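# Lay clipboard on mat, clip aimed at marked spacer

## Task

Set the clipboard down paper side up so that its clip aims at the centre of the spacer marked with a cross in the reference picture (manual). The whole clipboard must rest on the mat and nothing else may be on the mat. The spacer must not be moved or turned, and nothing may be tipped over.

## Robot and tools

Robot: two arms, left_arm and right_arm, mounted on opposite sides of one table. Both report in the scene frame: z points up, the table surface is at z = +0.020 m, the origin sits roughly halfway between the bases, and left_arm is on the +y side (arm names do not match image sides). Calibrated bases: left_arm at (-0.009, +0.472, +0.039) m, quat_wxyz (+0.712, 0, 0, -0.702); right_arm at (-0.015, -0.455, +0.039) m, quat_wxyz (+0.712, 0, 0, +0.702). Printed hand poses may be a few centimetres off, more when reaching far.

Gripper: fingers extend along the gripper's +x axis and close along its y axis. end_effector_position is the midpoint between the fingers, 3 to 4 cm behind the tips. Only the final 1.5 cm of each inner finger face is flat.

Row layout (used by execute_actions and move): 14 numbers, all in [-1, 1], always for both arms. First left_arm: six joint numbers in the order shoulder, elbow, waist, wrist yaw, wrist roll, wrist pitch, then its opening; then right_arm the same way. The joint numbers are offsets, not poses: they count from the Joint targets shown at the start of the action (or of the move call), not from the previous row. Scale: 1.0 equals 3.826 rad for shoulder, elbow and waist, and 4.872 rad for wrist yaw, wrist roll and wrist pitch. Sending 0 for a joint re-commands its current target; repeating a nonzero offset in a new action moves the joint further. Stated joint ranges (rad): waist -3.054 to 3.054, shoulder 0.000 to 3.142, elbow 0.000 to 2.356, wrist pitch and wrist yaw -1.571 to 1.571, wrist roll -3.142 to 3.142. An action asking a joint more than 0.028 rad beyond its range is rejected for both arms; a bad first action rejects the whole call. The opening is absolute, not an offset: +1 fully open, -1 fully closed, empty fingers touch near -0.78. To keep a gripper unchanged, resend its present value (0 is a real command). Closing fully takes about 0.6 s.

execute_actions: actions is a list of actions; each action is up to 15 rows, one per 1/30 s step, and a short action repeats its last row to fill 15 steps. cameras lists names to show ("all", or none with []). Images come back only when asked or when actions is empty. The joint target may lead the measured angle by at most 0.685 rad (big joints) or 0.872 rad (wrist joints), and targets that would shift the hand over 70 mm are scaled back, so big changes need several actions.

move: target is one row or a list of up to 15 rows; every row's offsets count from the same starting Joint targets. All joints travel together, so the hand follows a curve, with no obstacle avoidance. speed is in rad/s for the joint with the longest way (0.01 to 8, default 0.5), one value or one per target. blend in rad rounds corners between listed targets (0 means stop at each). opening_speed, on the -1..+1 scale per second (at least 0.2), makes the fingers change gradually. grip_force in newtons per pad, 8 to 34, one number or one per arm; it persists. blocking=false returns after about 0.5 s while the motion continues. Total path time caps at 10 s. The result adds a move: line such as done, off_target (resting over 0.03 rad from target), moving, held or fault, plus limits=held if steps were withheld.

wait: seconds 0 to 10; the arms keep their last command and a running move carries on. stop: brakes a running move (a fast one needs more room). zoom_image: camera (cam_head_left, cam_head_right, cam_left_wrist, cam_right_wrist) and region [x0, y0, x1, y1] in pixels, at most 504 by 504, on the newest image of that camera. Full images are 896x504. show_instructions: shows the reference picture. finished_scene: scene number (1 or 2); irreversible.

Results: Joint positions and Joint velocities per arm in the joint order above, then the finger-pad gap in m (0.080 open). Joint targets are the base for your next offsets. grip_measured uses the opening scale and may be about 2 mm off; to hold something, command about 0.08 below the reading at first contact. Joint torques and External joint torques follow the same order (positive toward a larger angle; an outside push that way lowers the external value). Step readings list sampled joint angles. Wrist depth gives a 7x7 grid of distances ahead of each wrist camera, rows split by " / ", "-" when missing. Other lines: blocked (an arm was stopped by contact), joint sent to its limit, joint command not followed (clearance check), Tool commands, MOTOR HOT.

Cautions: contact torque limits (N m) are waist 17, shoulder 21.1, elbow 21, wrist pitch 5.55, wrist yaw 5.53, wrist roll 5.19; reaching one freezes that arm for 10 s, and a held object's weight counts. Motors overheat from carrying loads, staying stretched or pushing against something; at 95 °C the arm is held or goes limp. Very fast joint motion causes an over-speed fault. Avoid drops, releasing moving parts, slamming into fixed things, arm-to-arm contact or gripping the other arm's fingers, strain on camera cables, and anything leaving the table. Objects may sometimes get a small push from outside. The scene keeps running while you think.

Each tool is called as a command line: name --argument value for each argument, lists and objects as JSON in quotes; but a table of rows of numbers goes row by row, as --pt "numbers of a row", without its own name.

Reference images:

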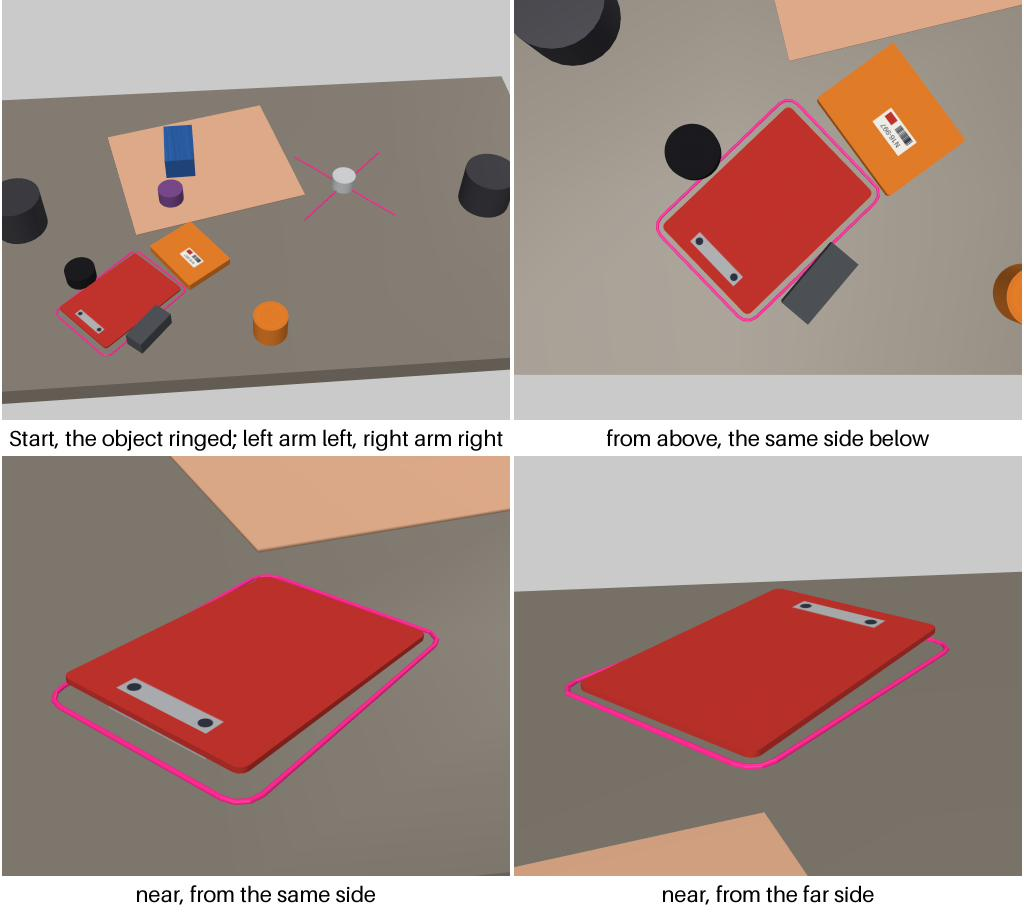

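## Session

execute_actions --actions '[]'

Scene clock: 0.00 s.
left_arm: end_effector_position=(-0.1001, +0.1823, +0.1737) grip_measured=+1.000 end_effector_quat_wxyz=(+0.702, +0.430, +0.419, -0.383) | right_arm: end_effector_position=(-0.2050, -0.1802, +0.1570) grip_measured=+1.000 end_effector_quat_wxyz=(+0.583, -0.375, +0.592, +0.410)
Joint names: [shoulder, elbow, waist, wrist yaw, wrist roll, wrist pitch]
Joint positions: left_arm=[1.686 1.345 -0.519 -0.409 -0.824 -1.248 0.08] | right_arm=[1.769 1.424 0.614 -0.012 0.994 -1.176 0.08]
Joint velocities: within noise
Joint torques (N m): no reading
External joint torques (N m): no reading
Motor temperatures (°C): left_arm=[29 32 31 32 30 27] | right_arm=[27 28 31 30 30 31]
Heat: left arm: hottest elbow 32 °C (+0.0 °C/min); right arm: hottest waist 31 °C (+0.0 °C/min).
Wrist depth (mm): cam_left_wrist=[230 248 244 223 206 194 179 / 236 239 244 227 200 176 179 / 309 279 227 234 198 - 179 / 315 285 255 236 - - 184 / 328 297 252 240 - 99 185 / - 74 259 244 218 - - / - - 271 246 218 - -] | cam_right_wrist=[176 175 174 174 173 173 172 / 183 183 182 180 181 181 180 / 192 192 191 191 189 188 188 / 201 201 200 200 199 198 196 / 214 210 209 210 210 208 207 / - - 220 222 221 97 217 / - - 233 234 232 86 -]
Joint targets: left_arm=[1.686 1.346 -0.519 -0.410 -0.824 -1.248] | right_arm=[1.768 1.425 0.614 -0.012 0.994 -1.175]
Tool commands: left_gripper/opening=+1.0 right_gripper/opening=+1.0

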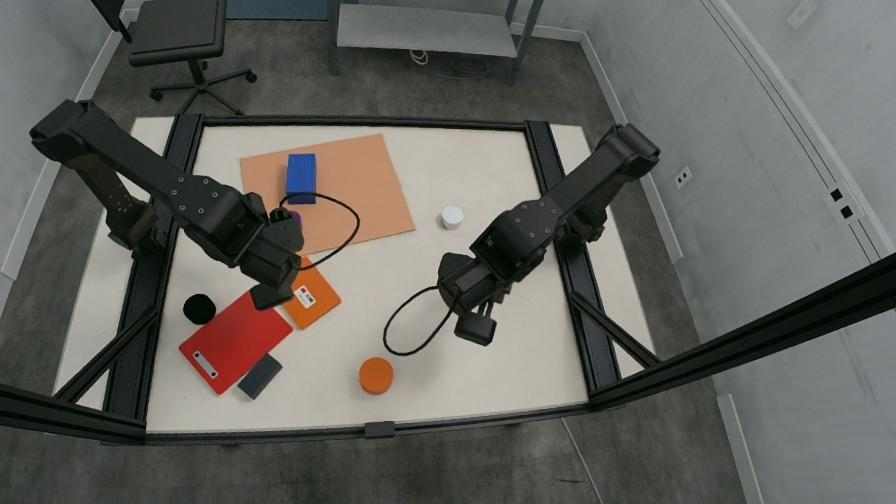

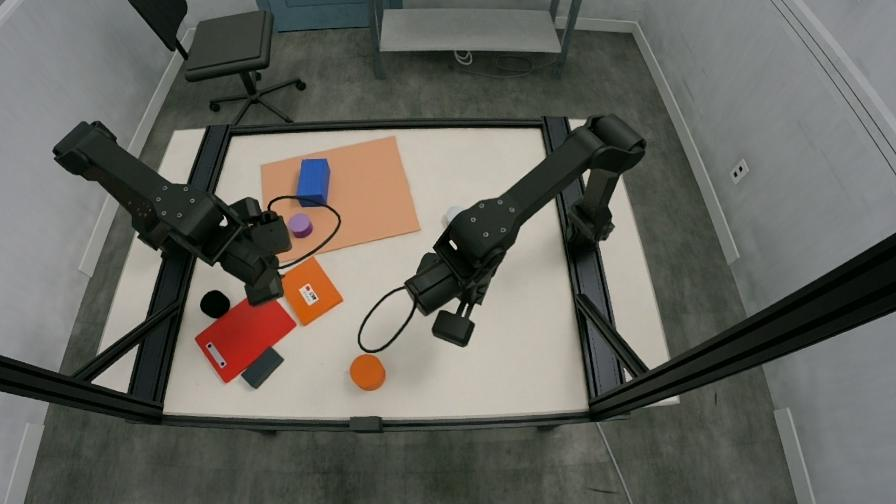

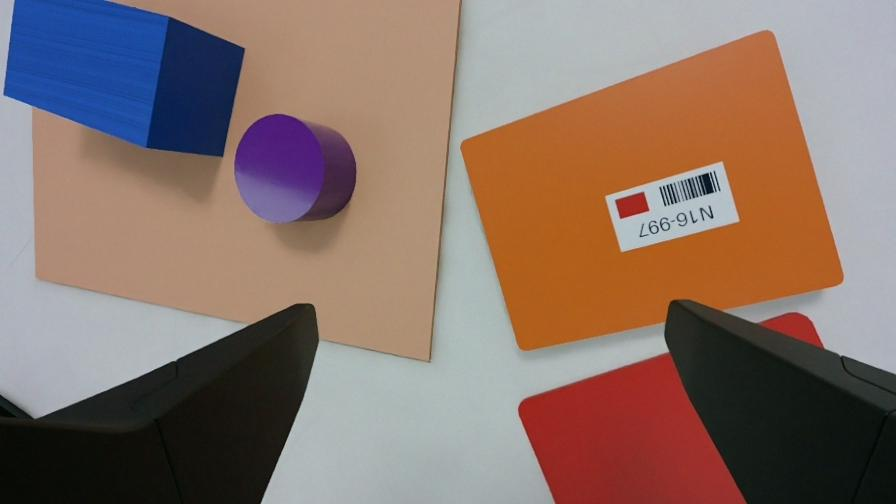

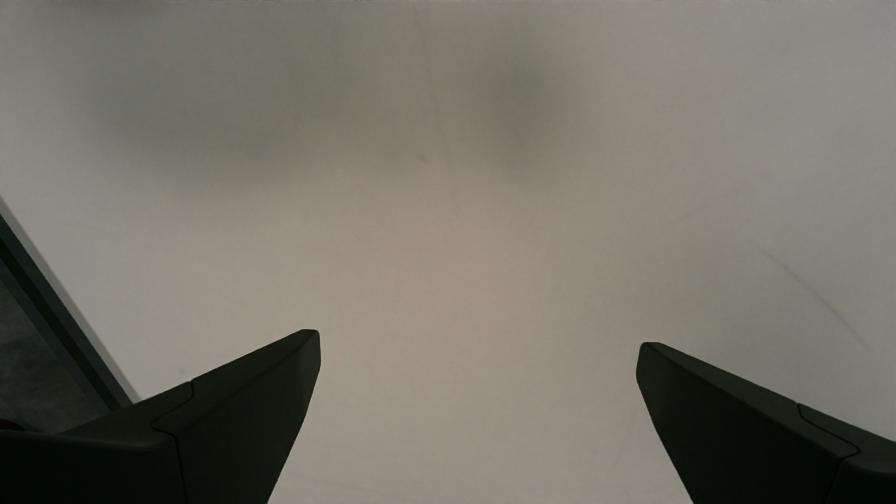

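zoom_image --camera "cam_head_left" --region '[140, 220, 420, 420]'

zoom_image --camera "cam_head_right" --region '[180, 120, 500, 420]'

Scaled by 1.800 from the camera's 896x504 image, which has a finer 1280x720 frame.

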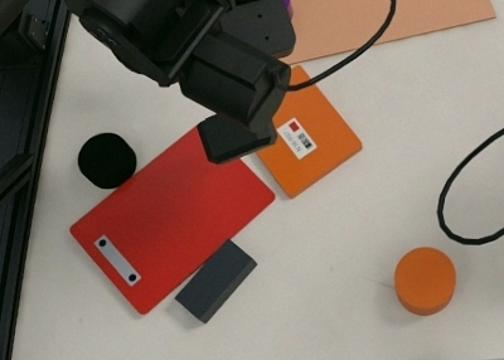

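Scaled by 1.575 from the camera's 896x504 image, which has a finer 1280x720 frame.

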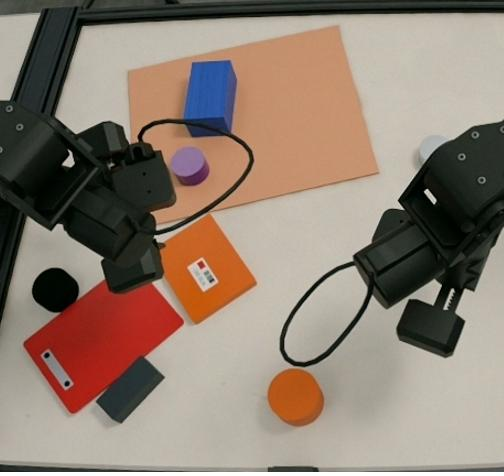

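move --target '[0.0128, 0.0745, -0.0609, 0.0842, 0.0148, -0.0450, 1.0, -0.1485, 0.0457, 0.1532, 0.0025, 0, -0.0462, 1.0]' --speed 0.9 --cameras '["all"]'

Scene clock: 254.30 s.
left_arm: end_effector_position=(-0.2171, +0.2419, +0.2203) grip_measured=+1.000 end_effector_quat_wxyz=(+0.505, +0.494, +0.504, -0.497) | right_arm: end_effector_position=(-0.2413, -0.3629, +0.3555) grip_measured=+1.000 end_effector_quat_wxyz=(+0.371, -0.333, +0.492, +0.713)
Joint names: [shoulder, elbow, waist, wrist yaw, wrist roll, wrist pitch]
Joint positions: left_arm=[1.722 1.621 -0.751 -0.001 -0.755 -1.466 0.08] | right_arm=[1.198 1.598 1.197 -0.003 0.994 -1.399 0.08]
Joint torques (N m): left_arm=[-6.6 4.99 -0.08 0.02 0.11 0] | right_arm=[-1.84 5.29 0.48 0.18 -0.01 0.9]
External joint torques (N m): left_arm=[0.18 -0.61 -0.08 0.05 0.11 -0.31] | right_arm=[0.84 -0.12 0.48 0.15 0.01 -0.28]
Motor temperatures (°C): left_arm=[42 37 30 31 29 26] | right_arm=[34 33 30 30 29 31]
Heat: left arm: hottest shoulder 42 °C (+0.0 °C/min); right arm: hottest shoulder 34 °C (+0.0 °C/min).
Wrist depth (mm): cam_left_wrist=[237 226 233 233 230 232 235 / 247 251 246 241 219 245 1142 / 262 266 258 255 254 259 1210 / 283 282 274 267 264 269 1269 / 302 297 272 280 282 99 1347 / - 74 279 313 313 - - / - - 318 315 318 - -] | cam_right_wrist=[1151 1361 1440 1475 392 350 325 / 1530 1735 1599 1466 395 350 319 / - 1569 1620 1466 392 348 314 / - 1549 1653 1368 385 362 314 / - 1759 1530 399 388 341 315 / - - 99 - - 97 304 / - - 1549 - - 86 -]
Joint targets: left_arm=[1.735 1.631 -0.751 0.001 -0.752 -1.467] | right_arm=[1.200 1.600 1.200 0.000 0.994 -1.400]
move: done

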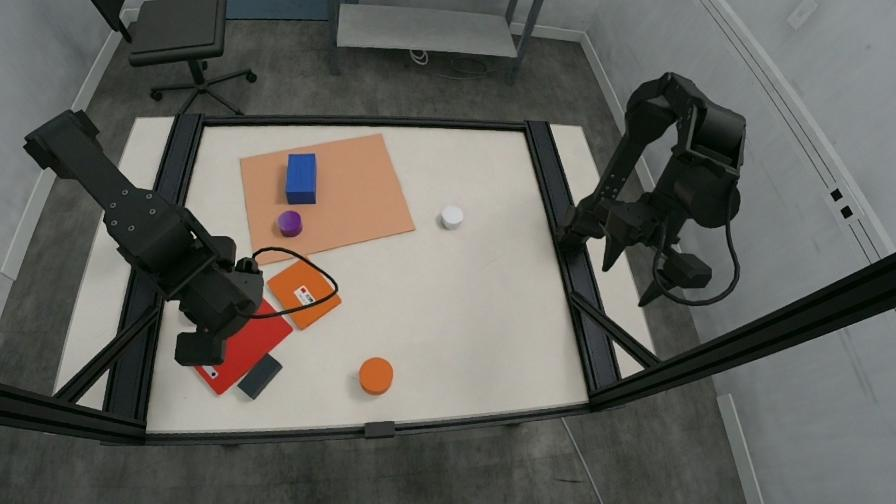

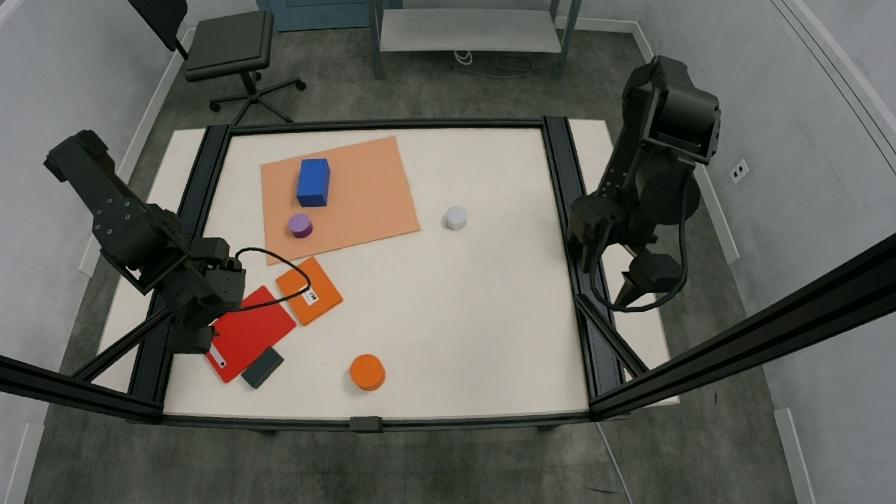

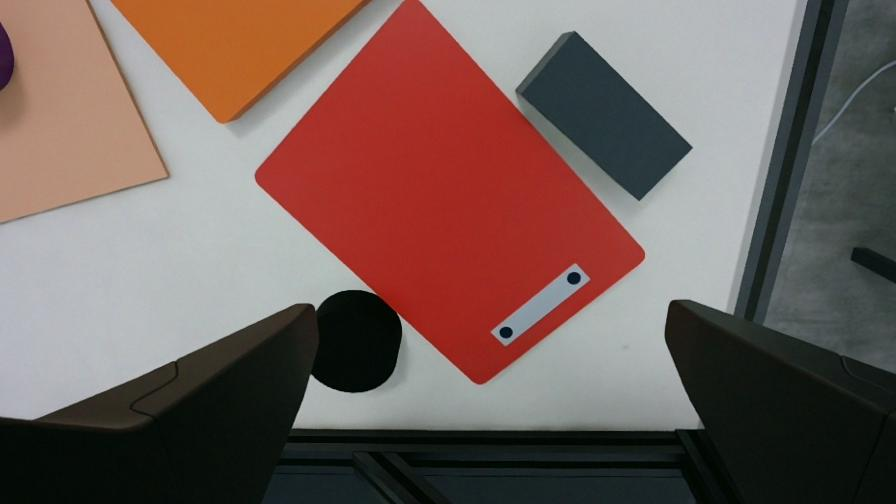

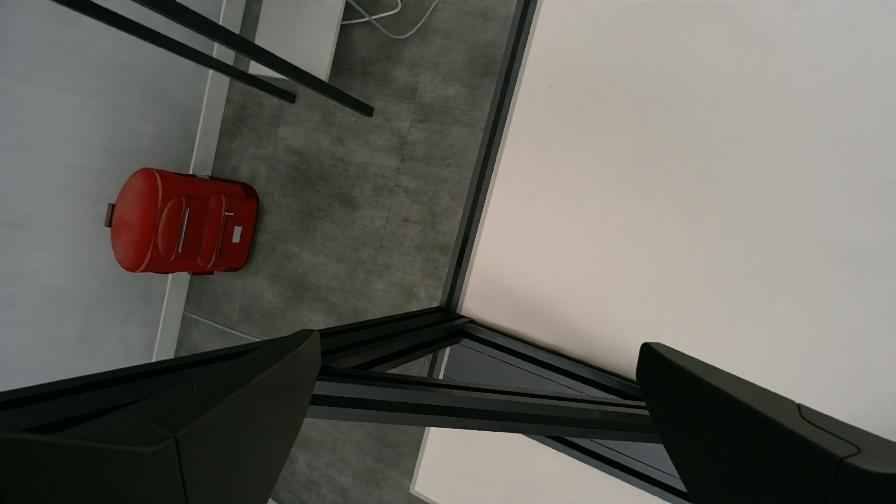

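move --target '[0.0111, 0.0132, 0.2652, -0.0002, 0.2114, -0.0016, 1.0, 0,0,0,0,0,0,1.0]' --speed 1.2 --cameras '["cam_head_left", "cam_head_right", "cam_left_wrist"]'

Scene clock: 448.23 s.
left_arm: end_effector_position=(+0.0796, +0.1631, +0.2205) grip_measured=+1.000 end_effector_quat_wxyz=(+0.502, +0.499, +0.500, -0.499) | right_arm: end_effector_position=(-0.2413, -0.3629, +0.3555) grip_measured=+1.000 end_effector_quat_wxyz=(+0.371, -0.333, +0.492, +0.713)
Joint names: [shoulder, elbow, waist, wrist yaw, wrist roll, wrist pitch]
Joint positions: left_arm=[1.764 1.671 0.263 -0.001 0.274 -1.474 0.08] | right_arm=[1.198 1.598 1.197 -0.003 0.994 -1.399 0.08]
Joint torques (N m): left_arm=[-6.95 5.08 0.03 0.05 0.13 0.04] | right_arm=[-1.84 5.3 0.34 0.18 0 0.9]
External joint torques (N m): left_arm=[0.19 -0.6 0.09 0.02 0.13 -0.32] | right_arm=[0.8 -0.1 0.31 0.15 0.02 -0.29]
Motor temperatures (°C): left_arm=[39 41 29 31 29 26] | right_arm=[29 33 30 30 29 32]
Heat: left arm: hottest elbow 41 °C (+1.0 °C/min); right arm: hottest elbow 33 °C (+0.0 °C/min).
Wrist depth (mm): cam_left_wrist=[233 233 233 232 232 234 228 / 246 243 240 242 243 241 232 / 266 212 209 253 258 254 - / 279 274 222 274 275 273 274 / - 289 288 291 286 99 285 / - 74 311 316 - - - / - - 339 333 - - -] | cam_right_wrist=[- 1270 1399 1440 403 351 315 / 1317 1785 1579 1457 400 - 313 / 1449 1539 1599 1432 399 348 315 / - 1511 1664 1440 388 347 313 / - 1895 1589 388 422 344 315 / - - 98 - - 97 313 / - - 1549 425 390 86 -]
Joint targets: left_arm=[1.777 1.681 0.263 0.000 0.278 -1.475] | right_arm=[1.200 1.600 1.200 0.000 0.994 -1.400]
move: done
Images, in order (width x height): cam_head_left 896x504, cam_head_right 896x504, cam_left_wrist 896x504.

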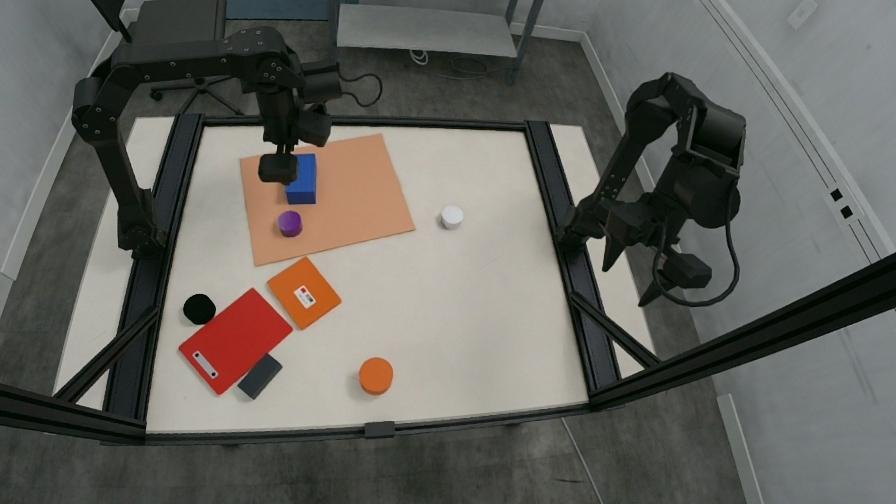

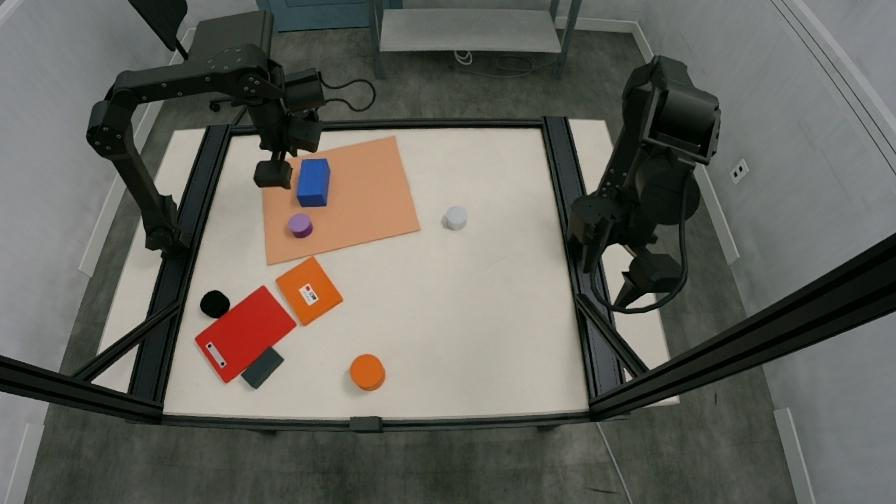

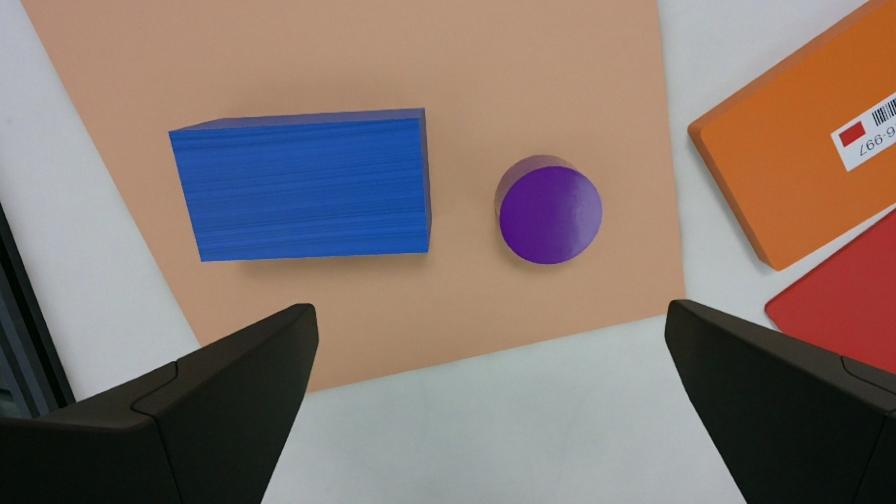

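move --target '[0.0212, -0.0358, 0.0565, 0, -0.2884, 0.0444, 1.0, 0,0,0,0,0,0,1.0]' --speed 1.5 --cameras '["cam_left_wrist"]'

Scene clock: 702.07 s.
left_arm: end_effector_position=(+0.1555, +0.1654, +0.1657) grip_measured=+1.000 end_effector_quat_wxyz=(+0.710, -0.021, +0.704, +0.009) | right_arm: end_effector_position=(-0.2413, -0.3629, +0.3555) grip_measured=+1.000 end_effector_quat_wxyz=(+0.371, -0.333, +0.492, +0.713)
Joint names: [shoulder, elbow, waist, wrist yaw, wrist roll, wrist pitch]
Joint positions: left_arm=[1.845 1.553 0.477 0 -1.123 -1.26 0.08] | right_arm=[1.198 1.598 1.197 -0.003 0.994 -1.399 0.08]
Joint torques (N m): left_arm=[-7.65 3.1 0.19 -0.02 -0.12 0.23] | right_arm=[-1.83 5.3 0.34 0.18 0 0.9]
External joint torques (N m): left_arm=[0.13 -2.6 0.17 0.03 -0.12 -0.11] | right_arm=[0.73 -0.05 0.34 0.15 0.02 -0.29]
Heat: left arm: hottest elbow 43 °C (+1.0 °C/min); right arm: hottest elbow 34 °C (+0.0 °C/min).
Wrist depth (mm): cam_left_wrist=[184 182 181 181 179 179 178 / 196 192 191 144 145 189 187 / 206 204 203 152 155 200 199 / - 218 215 161 165 211 210 / 234 231 224 172 175 219 222 / - 74 241 238 241 - - / - - 265 255 261 - -] | cam_right_wrist=[- 1384 1449 1407 392 356 317 / 1407 1785 1549 1449 391 365 316 / - 1559 1653 1440 394 344 320 / - 1559 1610 1449 387 349 318 / 1676 1811 1559 410 398 - 323 / - - 97 - - 97 316 / - - 1559 438 398 86 -]
Joint targets: left_arm=[1.858 1.544 0.479 0.000 -1.127 -1.259] | right_arm=[1.200 1.600 1.200 0.000 0.994 -1.400]
move: done
Images, in order (width x height): cam_left_wrist 896x504.

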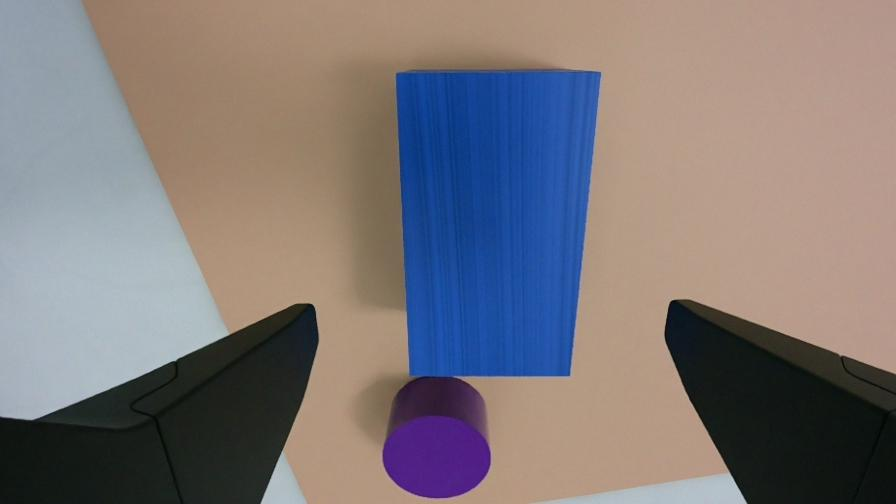

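move --pt "0.0052 -0.0078 -0.0077 0 -0.0047 0.0068 1.0 0 0 0 0 0 0 1.0" --pt "0.0209 -0.0585 -0.0077 0 -0.0047 0.0583 1.0 0 0 0 0 0 0 1.0" --pt "0.0209 -0.0585 -0.0077 0 -0.0047 0.0583 0.47 0 0 0 0 0 0 1.0" --speed '[0.8, 0.5, 0.5]' --blend '[0.05, 0, 0]' --opening_speed 1.5 --cameras '["cam_left_wrist"]'

Scene clock: 735.77 s.
left_arm: end_effector_position=(+0.1471, +0.1605, +0.0833) grip_measured=+0.516 end_effector_quat_wxyz=(+0.707, -0.014, +0.707, +0.014) | right_arm: end_effector_position=(-0.2413, -0.3629, +0.3555) grip_measured=+1.000 end_effector_quat_wxyz=(+0.371, -0.333, +0.492, +0.713)
Joint names: [shoulder, elbow, waist, wrist yaw, wrist roll, wrist pitch]
Joint positions: left_arm=[1.927 1.329 0.45 0 -1.146 -0.974 0.058] | right_arm=[1.198 1.598 1.197 -0.003 0.994 -1.399 0.08]
Joint torques (N m): left_arm=[-8.21 2.86 -0.05 -0.05 -0.13 0.01] | right_arm=[-1.83 5.29 0.34 0.18 -0.01 0.9]
External joint torques (N m): left_arm=[-0.12 -2.56 -0.11 0 -0.13 -0.31] | right_arm=[0.73 -0.06 0.33 0.15 0.02 -0.29]
Heat: left arm: hottest shoulder 43 °C (+2.0 °C/min); right arm: hottest elbow 34 °C (+0.0 °C/min).
Wrist depth (mm): cam_left_wrist=[- 107 - - - - 101 / 114 113 - - - - 107 / 122 120 69 68 68 69 114 / 128 127 74 72 72 119 121 / 139 136 78 77 76 127 128 / - - 82 82 82 80 - / - - 87 89 88 82 -] | cam_right_wrist=[- 1207 1407 1416 - 350 323 / 1502 1895 1589 1440 - 348 315 / 1432 1559 1599 1416 383 346 314 / 1440 1579 1569 1440 378 350 313 / 1664 1852 1589 362 383 - 314 / - - 225 - - 97 309 / - - 1559 431 392 86 -]
Joint targets: left_arm=[1.938 1.320 0.450 0.000 -1.150 -0.975] | right_arm=[1.200 1.600 1.200 0.000 0.994 -1.400]
move: done; blend cut to 0.0166 rad at target 1
Images, in order (width x height): cam_left_wrist 896x504.

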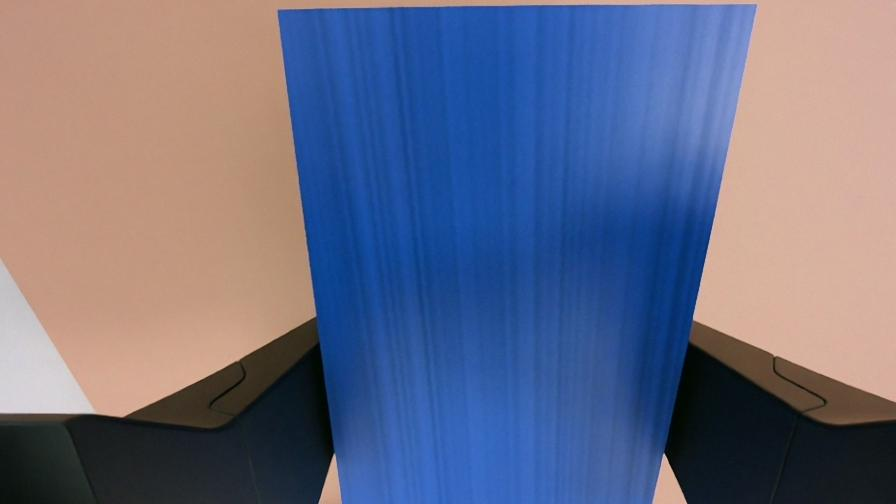

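move --pt "-0.0152 0.0549 0 0 0 -0.0515 0.47 0 0 0 0 0 0 1.0" --pt "0.1168 0.2363 -0.1586 0 -0.1246 -0.0918 0.47 0 0 0 0 0 0 1.0" --pt "0.1176 0.1866 -0.1586 0 -0.1246 -0.0537 0.47 0 0 0 0 0 0 1.0" --speed '[0.8, 1.0, 0.4]' --blend '[0.08, 0.05, 0]' --cameras '["cam_left_wrist", "cam_head_left"]'

Scene clock: 762.60 s.
left_arm: end_effector_position=(-0.0735, +0.0141, +0.0843) grip_measured=+0.516 end_effector_quat_wxyz=(+0.706, -0.015, +0.707, +0.014) | right_arm: end_effector_position=(-0.2413, -0.3629, +0.3555) grip_measured=+1.000 end_effector_quat_wxyz=(+0.371, -0.333, +0.492, +0.713)
Joint names: [shoulder, elbow, waist, wrist yaw, wrist roll, wrist pitch]
Joint positions: left_arm=[2.378 2.047 -0.155 0.001 -1.753 -1.239 0.058] | right_arm=[1.198 1.598 1.197 -0.003 0.994 -1.399 0.08]
Joint torques (N m): left_arm=[-12.04 2.65 -0.27 -0.08 -0.11 0.22] | right_arm=[-1.84 5.29 0.34 0.17 -0.01 0.9]
External joint torques (N m): left_arm=[-0.75 -3.03 -0.28 -0.03 -0.11 -0.06] | right_arm=[0.71 -0.02 0.35 0.14 0.01 -0.27]
Motor temperatures (°C): left_arm=[45 40 29 30 28 26] | right_arm=[28 34 29 30 28 33]
Heat: left arm: hottest shoulder 45 °C (+4.0 °C/min); right arm: hottest elbow 34 °C (+0.0 °C/min).
Wrist depth (mm): cam_left_wrist=[- 104 - - - - 101 / 115 115 - 66 - 108 107 / 122 121 69 68 68 112 114 / 122 128 74 72 72 73 120 / 122 133 78 77 76 78 128 / - - 82 83 81 80 - / - - 87 89 88 82 -] | cam_right_wrist=[1339 1579 1416 1416 388 349 317 / 1368 1620 1620 1432 397 343 315 / - 1549 1610 1449 388 347 315 / 1530 1539 1539 1416 397 343 - / 1653 1838 1511 406 391 340 329 / - - 224 253 - 97 309 / - - 1539 435 390 86 -]
Joint targets: left_arm=[2.388 2.034 -0.157 0.000 -1.757 -1.236] | right_arm=[1.200 1.600 1.200 0.000 0.994 -1.400]
move: done
Images, in order (width x height): cam_head_left 896x504, cam_left_wrist 896x504.

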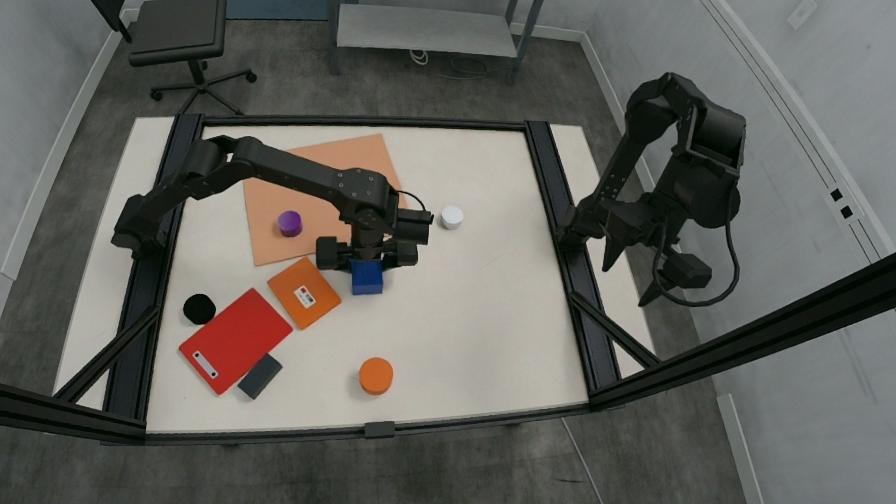

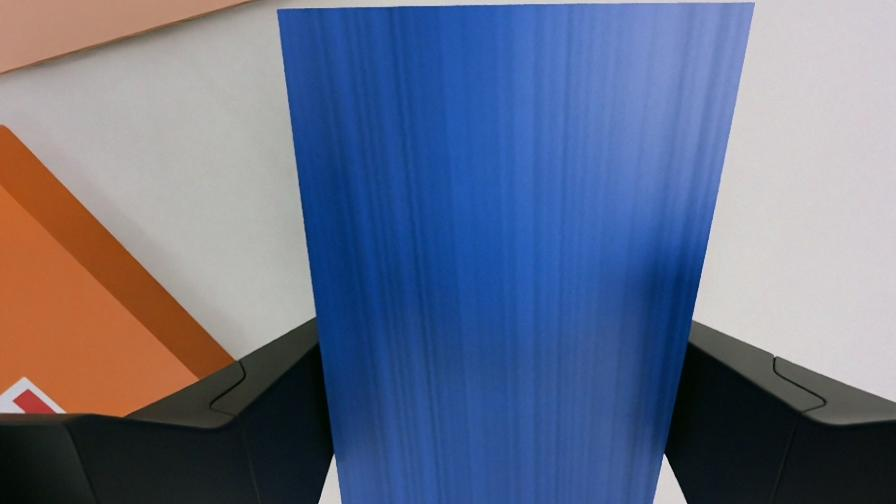

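move --pt "0.0 -0.0058 0 0 0 0.0045 0.47 0 0 0 0 0 0 1.0" --pt "0.0 -0.0058 0 0 0 0.0045 0.95 0 0 0 0 0 0 1.0" --pt "-0.0008 0.0497 0 0 0 -0.0382 0.95 0 0 0 0 0 0 1.0" --pt "-0.1858 -0.1966 0.0811 0 0.3606 0.0108 1.0 0 0 0 0 0 0 1.0" --speed '[0.3, 0.5, 0.5, 1.2]' --blend '[0, 0, 0.06, 0]' --opening_speed 1.0 --cameras '["cam_left_wrist", "cam_head_left"]'

Scene clock: 800.80 s.
left_arm: end_effector_position=(+0.0401, +0.1783, +0.1462) grip_measured=+0.997 end_effector_quat_wxyz=(+0.536, +0.459, +0.545, -0.453) | right_arm: end_effector_position=(-0.2413, -0.3629, +0.3555) grip_measured=+1.000 end_effector_quat_wxyz=(+0.371, -0.333, +0.492, +0.713)
Joint names: [shoulder, elbow, waist, wrist yaw, wrist roll, wrist pitch]
Joint positions: left_arm=[1.691 1.291 0.151 0.001 -0.004 -1.185 0.08] | right_arm=[1.198 1.598 1.197 -0.003 0.994 -1.399 0.08]
Joint torques (N m): left_arm=[-9.61 3.08 0.17 -0.03 0.13 0.22] | right_arm=[-1.84 5.29 0.35 0.18 0 0.9]
External joint torques (N m): left_arm=[-3.06 -2.57 0.14 -0.03 0.13 -0.1] | right_arm=[0.78 -0.07 0.34 0.15 0.02 -0.28]
Motor temperatures (°C): left_arm=[56 40 29 30 28 26] | right_arm=[28 34 29 30 28 33]
Heat: left arm: hottest shoulder 56 °C (+12.0 °C/min); right arm: hottest elbow 34 °C (+0.0 °C/min). Fold the left arm in close to its base, or ease its load, before you think long.
Wrist depth (mm): cam_left_wrist=[164 164 163 163 163 164 164 / 173 173 172 173 172 172 - / 186 183 183 156 182 183 - / 196 195 195 164 193 197 184 / 210 206 206 210 207 99 205 / - 74 220 226 227 - - / - - 246 245 244 - -] | cam_right_wrist=[1511 1296 1424 1457 402 347 322 / 1466 1569 1559 1457 360 351 322 / 1502 1559 1589 1449 366 357 319 / 1466 1579 1589 1493 402 336 315 / 1502 1895 1610 402 388 345 315 / - - 99 - - 97 308 / - - 1620 - 384 86 -]
Joint targets: left_arm=[1.677 1.282 0.154 0.000 0.000 -1.184] | right_arm=[1.200 1.600 1.200 0.000 0.994 -1.400]
MOTOR HOT: the shoulder of the left arm reports 56 °C; the controller stops that arm at 95 °C. To cool a motor, set the load down, stop pushing, or move to a pose that needs little force.
move: done
Images, in order (width x height): cam_head_left 896x504, cam_left_wrist 896x504.

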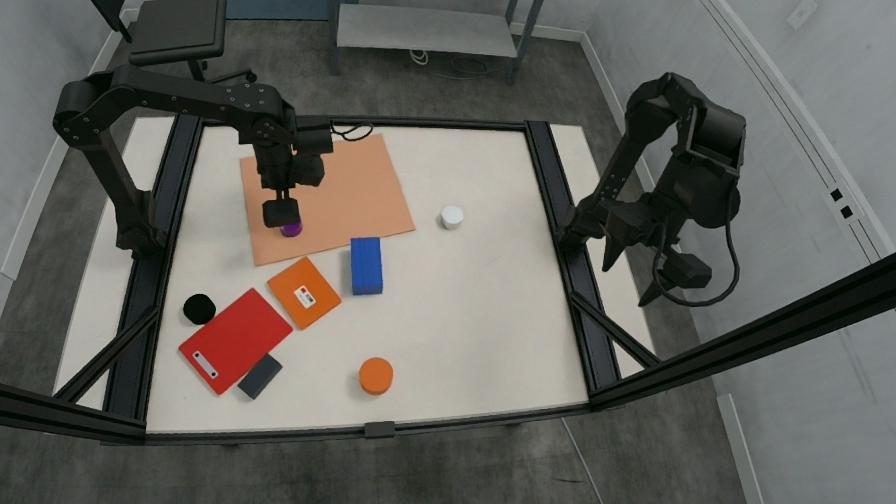

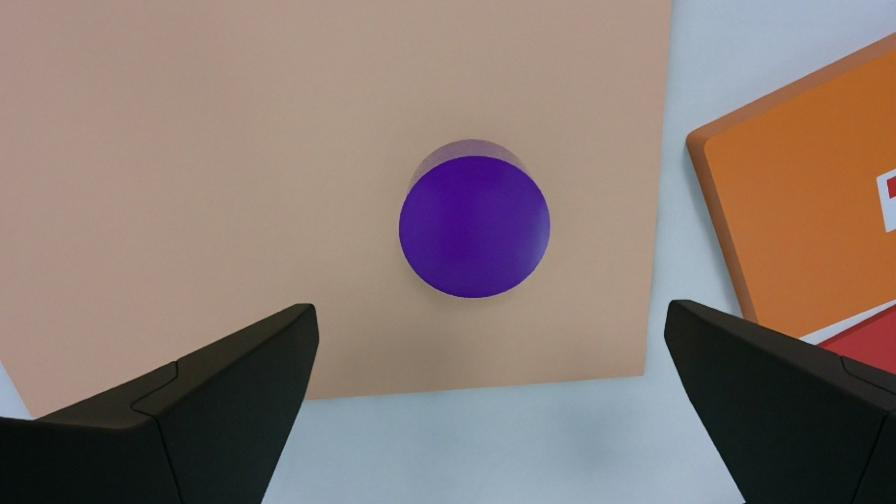

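move --pt "0.0269 -0.0627 0 0 0 0.0676 1.0 0 0 0 0 0 0 1.0" --pt "0.0269 -0.0627 0 0 0 0.0676 0.2 0 0 0 0 0 0 1.0" --pt "0.0014 -0.0166 0 0 0 0.0158 0.2 0 0 0 0 0 0 1.0" --pt "-0.1449 -0.1373 -0.0628 0 0 -0.0043 0.2 0 0 0 0 0 0 1.0" --pt "-0.1194 -0.1960 -0.0628 0 0 0.0576 0.2 0 0 0 0 0 0 1.0" --speed '[0.5, 0.5, 0.7, 0.9, 0.4]' --blend '[0, 0, 0.06, 0.05, 0]' --opening_speed 1.5 --cameras '["cam_left_wrist", "cam_head_left"]'

Scene clock: 835.40 s.
left_arm: end_effector_position=(-0.0194, +0.3172, +0.0658) grip_measured=+0.281 end_effector_quat_wxyz=(+0.481, +0.518, +0.486, -0.514) | right_arm: end_effector_position=(-0.2413, -0.3629, +0.3555) grip_measured=+1.000 end_effector_quat_wxyz=(+0.371, -0.333, +0.492, +0.713)
Joint names: [shoulder, elbow, waist, wrist yaw, wrist roll, wrist pitch]
Joint positions: left_arm=[1.214 0.54 -0.083 0.001 -0.004 -0.905 0.048] | right_arm=[1.198 1.598 1.197 -0.003 0.994 -1.399 0.08]
Joint torques (N m): left_arm=[-2.21 2.81 -0.41 -0.03 0.12 0.22] | right_arm=[-1.84 5.29 0.33 0.18 0 0.9]
External joint torques (N m): left_arm=[0.35 -2.44 -0.4 -0.03 0.12 -0.11] | right_arm=[0.84 -0.12 0.37 0.14 0.02 -0.28]
Motor temperatures (°C): left_arm=[50 41 29 30 28 26] | right_arm=[28 34 29 30 28 33]
Heat: left arm: hottest shoulder 50 °C (-1.0 °C/min); right arm: hottest elbow 34 °C (+0.0 °C/min). Fold the left arm in close to its base, or ease its load, before you think long.
Wrist depth (mm): cam_left_wrist=[94 94 - 96 95 95 95 / 99 102 102 101 103 100 100 / - 108 107 106 105 106 106 / 115 114 114 77 110 112 113 / 123 122 119 82 81 - 120 / - - 87 - 88 - - / - - 80 142 141 79 -] | cam_right_wrist=[1257 1392 1440 1475 390 350 313 / 1368 1895 1610 1449 395 345 315 / - 1579 1599 1475 388 349 317 / 1392 1539 1610 1511 - 341 315 / 1511 1785 1549 382 385 348 309 / 174 - 98 247 - 97 309 / - - 1589 - 386 86 -]
Joint targets: left_arm=[1.220 0.532 -0.087 0.000 0.000 -0.903] | right_arm=[1.200 1.600 1.200 0.000 0.994 -1.400]
MOTOR HOT: still on. The shoulder of the left arm reports 50 °C.
move: done
Images, in order (width x height): cam_head_left 896x504, cam_left_wrist 896x504.

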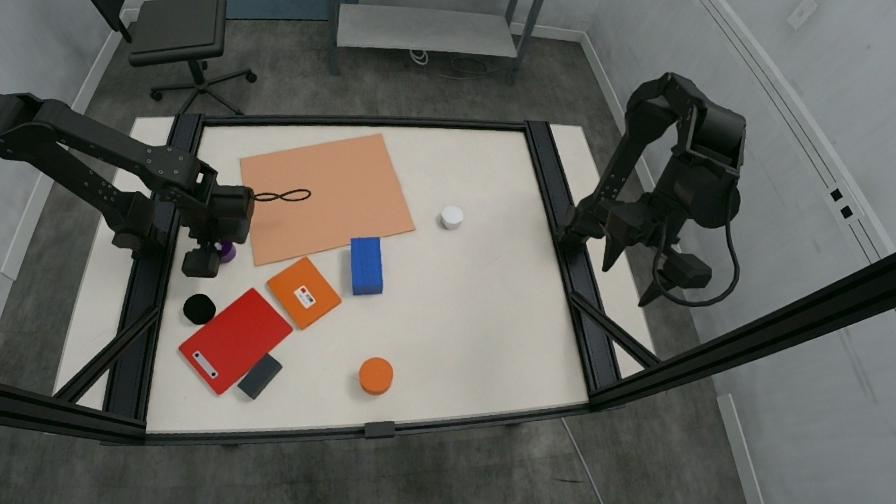

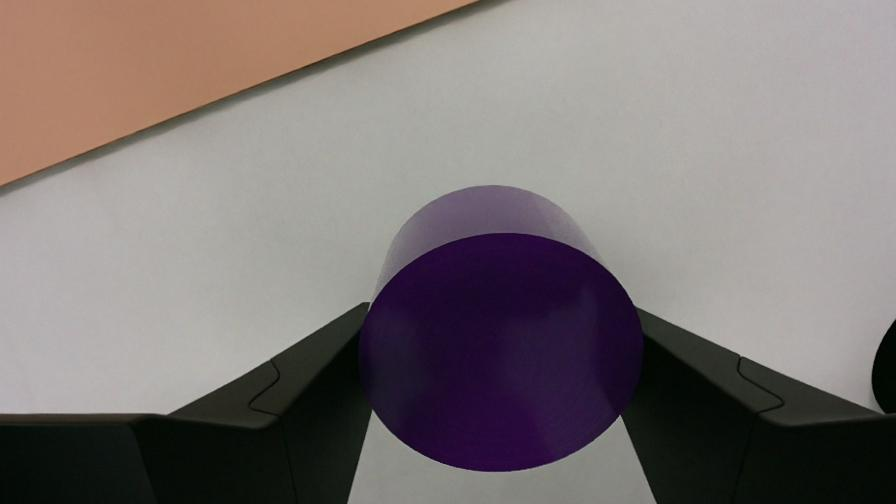

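move --pt "0.0016 -0.0031 0 0 0 0.0033 0.2 0 0 0 0 0 0 1.0" --pt "0.0016 -0.0031 0 0 0 0.0033 0.7 0 0 0 0 0 0 1.0" --pt "-0.0254 0.0588 0 0 0 -0.0620 0.7 0 0 0 0 0 0 1.0" --pt "0.0359 0.0990 -0.1924 0 -0.0049 -0.0454 1.0 0 0 0 0 0 0 1.0" --speed '[0.3, 0.5, 0.6, 1.0]' --blend '[0, 0, 0.06, 0]' --opening_speed 1.0 --cameras '["cam_left_wrist", "cam_head_left"]'

Scene clock: 865.47 s.
left_arm: end_effector_position=(-0.1586, +0.3277, +0.1298) grip_measured=+0.997 end_effector_quat_wxyz=(+0.270, +0.654, +0.271, -0.652) | right_arm: end_effector_position=(-0.2413, -0.3629, +0.3555) grip_measured=+1.000 end_effector_quat_wxyz=(+0.371, -0.333, +0.492, +0.713)
Joint names: [shoulder, elbow, waist, wrist yaw, wrist roll, wrist pitch]
Joint positions: left_arm=[1.349 0.901 -0.82 0 -0.021 -1.126 0.08] | right_arm=[1.198 1.598 1.197 -0.003 0.994 -1.399 0.08]
Joint torques (N m): left_arm=[-3.55 5.01 -0.4 -0.01 -0.1 0.26] | right_arm=[-1.84 5.31 0.34 0.18 -0.01 0.9]
External joint torques (N m): left_arm=[0.39 -0.59 -0.42 0 -0.1 -0.06] | right_arm=[0.79 -0.03 0.34 0.15 0.01 -0.26]
Motor temperatures (°C): left_arm=[42 41 29 30 28 26] | right_arm=[27 34 29 30 28 33]
Heat: left arm: hottest shoulder 42 °C (-13.1 °C/min); right arm: hottest elbow 34 °C (+0.0 °C/min).
Wrist depth (mm): cam_left_wrist=[- 151 148 146 143 141 152 / - 160 156 153 150 149 161 / 174 171 166 162 160 170 168 / 183 182 183 155 179 181 164 / 194 192 190 166 190 99 168 / - 74 206 208 203 - - / - - 225 220 199 - -] | cam_right_wrist=[- 1399 1407 1392 391 349 317 / - 1722 1610 1407 387 347 315 / - 1559 1589 1475 388 345 327 / - 1610 1610 1449 388 335 317 / 1589 1895 1569 371 396 345 307 / - - 225 - - 97 306 / - - 1530 1511 392 86 -]
Joint targets: left_arm=[1.358 0.911 -0.823 0.000 -0.024 -1.124] | right_arm=[1.200 1.600 1.200 0.000 0.994 -1.400]
MOTOR HOT: cleared for the motors of the left arm.
move: done
Images, in order (width x height): cam_head_left 896x504, cam_left_wrist 896x504.

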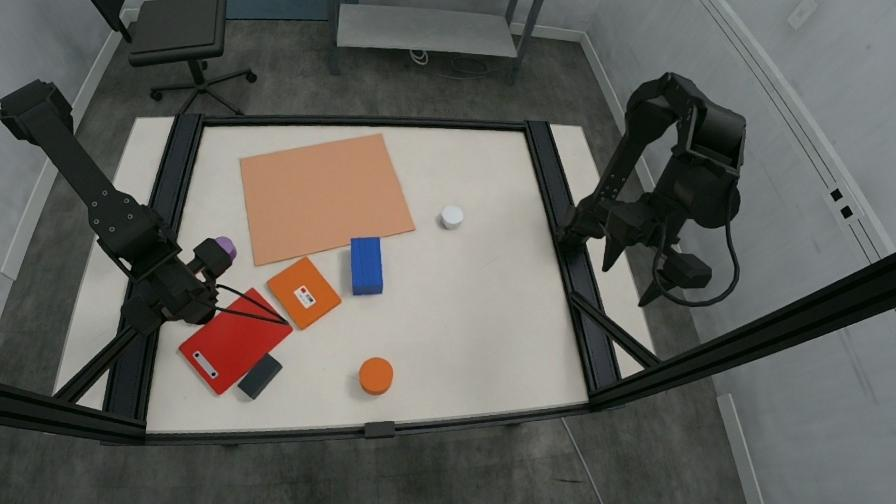

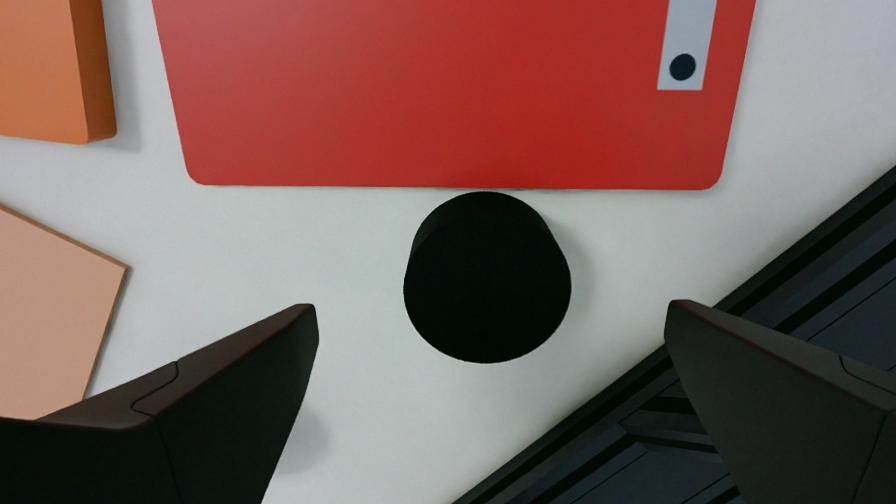

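move --pt "0.0086 -0.0716 -0.0042 0 -0.0033 0.0592 1.0 0 0 0 0 0 0 1.0" --pt "0.0086 -0.0716 -0.0042 0 -0.0033 0.0592 0.3 0 0 0 0 0 0 1.0" --pt "-0.0184 -0.0241 -0.0042 0 -0.0033 0.0045 0.3 0 0 0 0 0 0 1.0" --pt "-0.0521 -0.0453 0.0719 0 0.0564 -0.0053 0.3 0 0 0 0 0 0 1.0" --pt "-0.0269 -0.0951 0.0719 0 0.0564 0.0498 0.3 0 0 0 0 0 0 1.0" --pt "-0.0269 -0.0951 0.0719 0 0.0564 0.0498 0.8 0 0 0 0 0 0 1.0" --pt "-0.0521 -0.0453 0.0719 0 0.0564 -0.0053 0.8 0 0 0 0 0 0 1.0" --speed '[0.5, 0.5, 0.6, 0.6, 0.4, 0.5, 0.5]' --blend '[0, 0, 0.05, 0.05, 0, 0, 0]' --opening_speed 1.2 --cameras '["cam_left_wrist", "cam_head_left"]'

Scene clock: 919.97 s.
left_arm: end_effector_position=(-0.0903, +0.3345, +0.1174) grip_measured=+0.797 end_effector_quat_wxyz=(+0.268, +0.658, +0.275, -0.648) | right_arm: end_effector_position=(-0.2413, -0.3629, +0.3555) grip_measured=+1.000 end_effector_quat_wxyz=(+0.371, -0.333, +0.492, +0.713)
Joint names: [shoulder, elbow, waist, wrist yaw, wrist roll, wrist pitch]
Joint positions: left_arm=[1.166 0.727 -0.551 0 0.247 -1.149 0.071] | right_arm=[1.198 1.598 1.197 -0.003 0.994 -1.399 0.08]
Joint torques (N m): left_arm=[-3.98 4.98 0.29 0.02 0.13 0.01] | right_arm=[-1.83 5.3 0.34 0.18 -0.01 0.9]
External joint torques (N m): left_arm=[-1.4 -0.59 0.28 0.01 0.13 -0.29] | right_arm=[0.8 -0.06 0.36 0.14 0.02 -0.28]
Heat: left arm: hottest elbow 43 °C (+2.0 °C/min); right arm: hottest elbow 34 °C (+0.0 °C/min).
Wrist depth (mm): cam_left_wrist=[144 143 143 143 142 142 142 / 148 151 151 151 149 150 149 / 157 159 160 136 157 159 157 / 168 168 167 141 165 167 158 / 179 182 151 181 180 99 145 / - - 155 193 190 - - / - - 203 208 188 - -] | cam_right_wrist=[- 1520 1449 1440 385 351 317 / - 1699 1579 1440 392 350 317 / 1432 1664 1642 1466 385 348 317 / 1589 1610 1620 1511 381 351 313 / - 1880 1559 357 - 346 313 / - - 98 254 - 97 306 / - - 1511 417 389 86 -]
Joint targets: left_arm=[1.158 0.738 -0.548 0.000 0.250 -1.150] | right_arm=[1.200 1.600 1.200 0.000 0.994 -1.400]
move: done
Images, in order (width x height): cam_head_left 896x504, cam_left_wrist 896x504.

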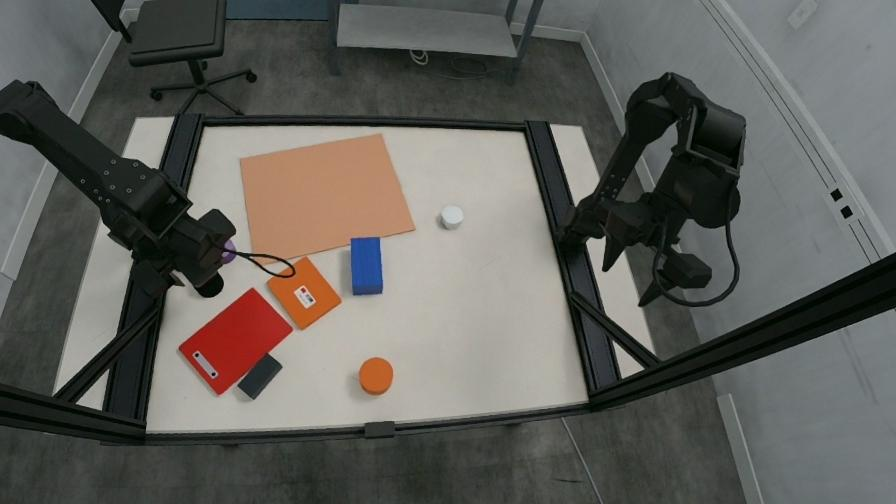

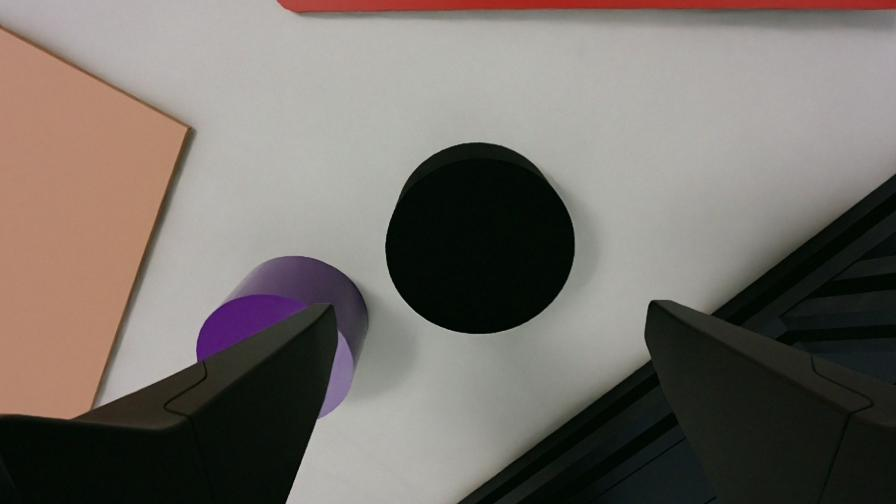

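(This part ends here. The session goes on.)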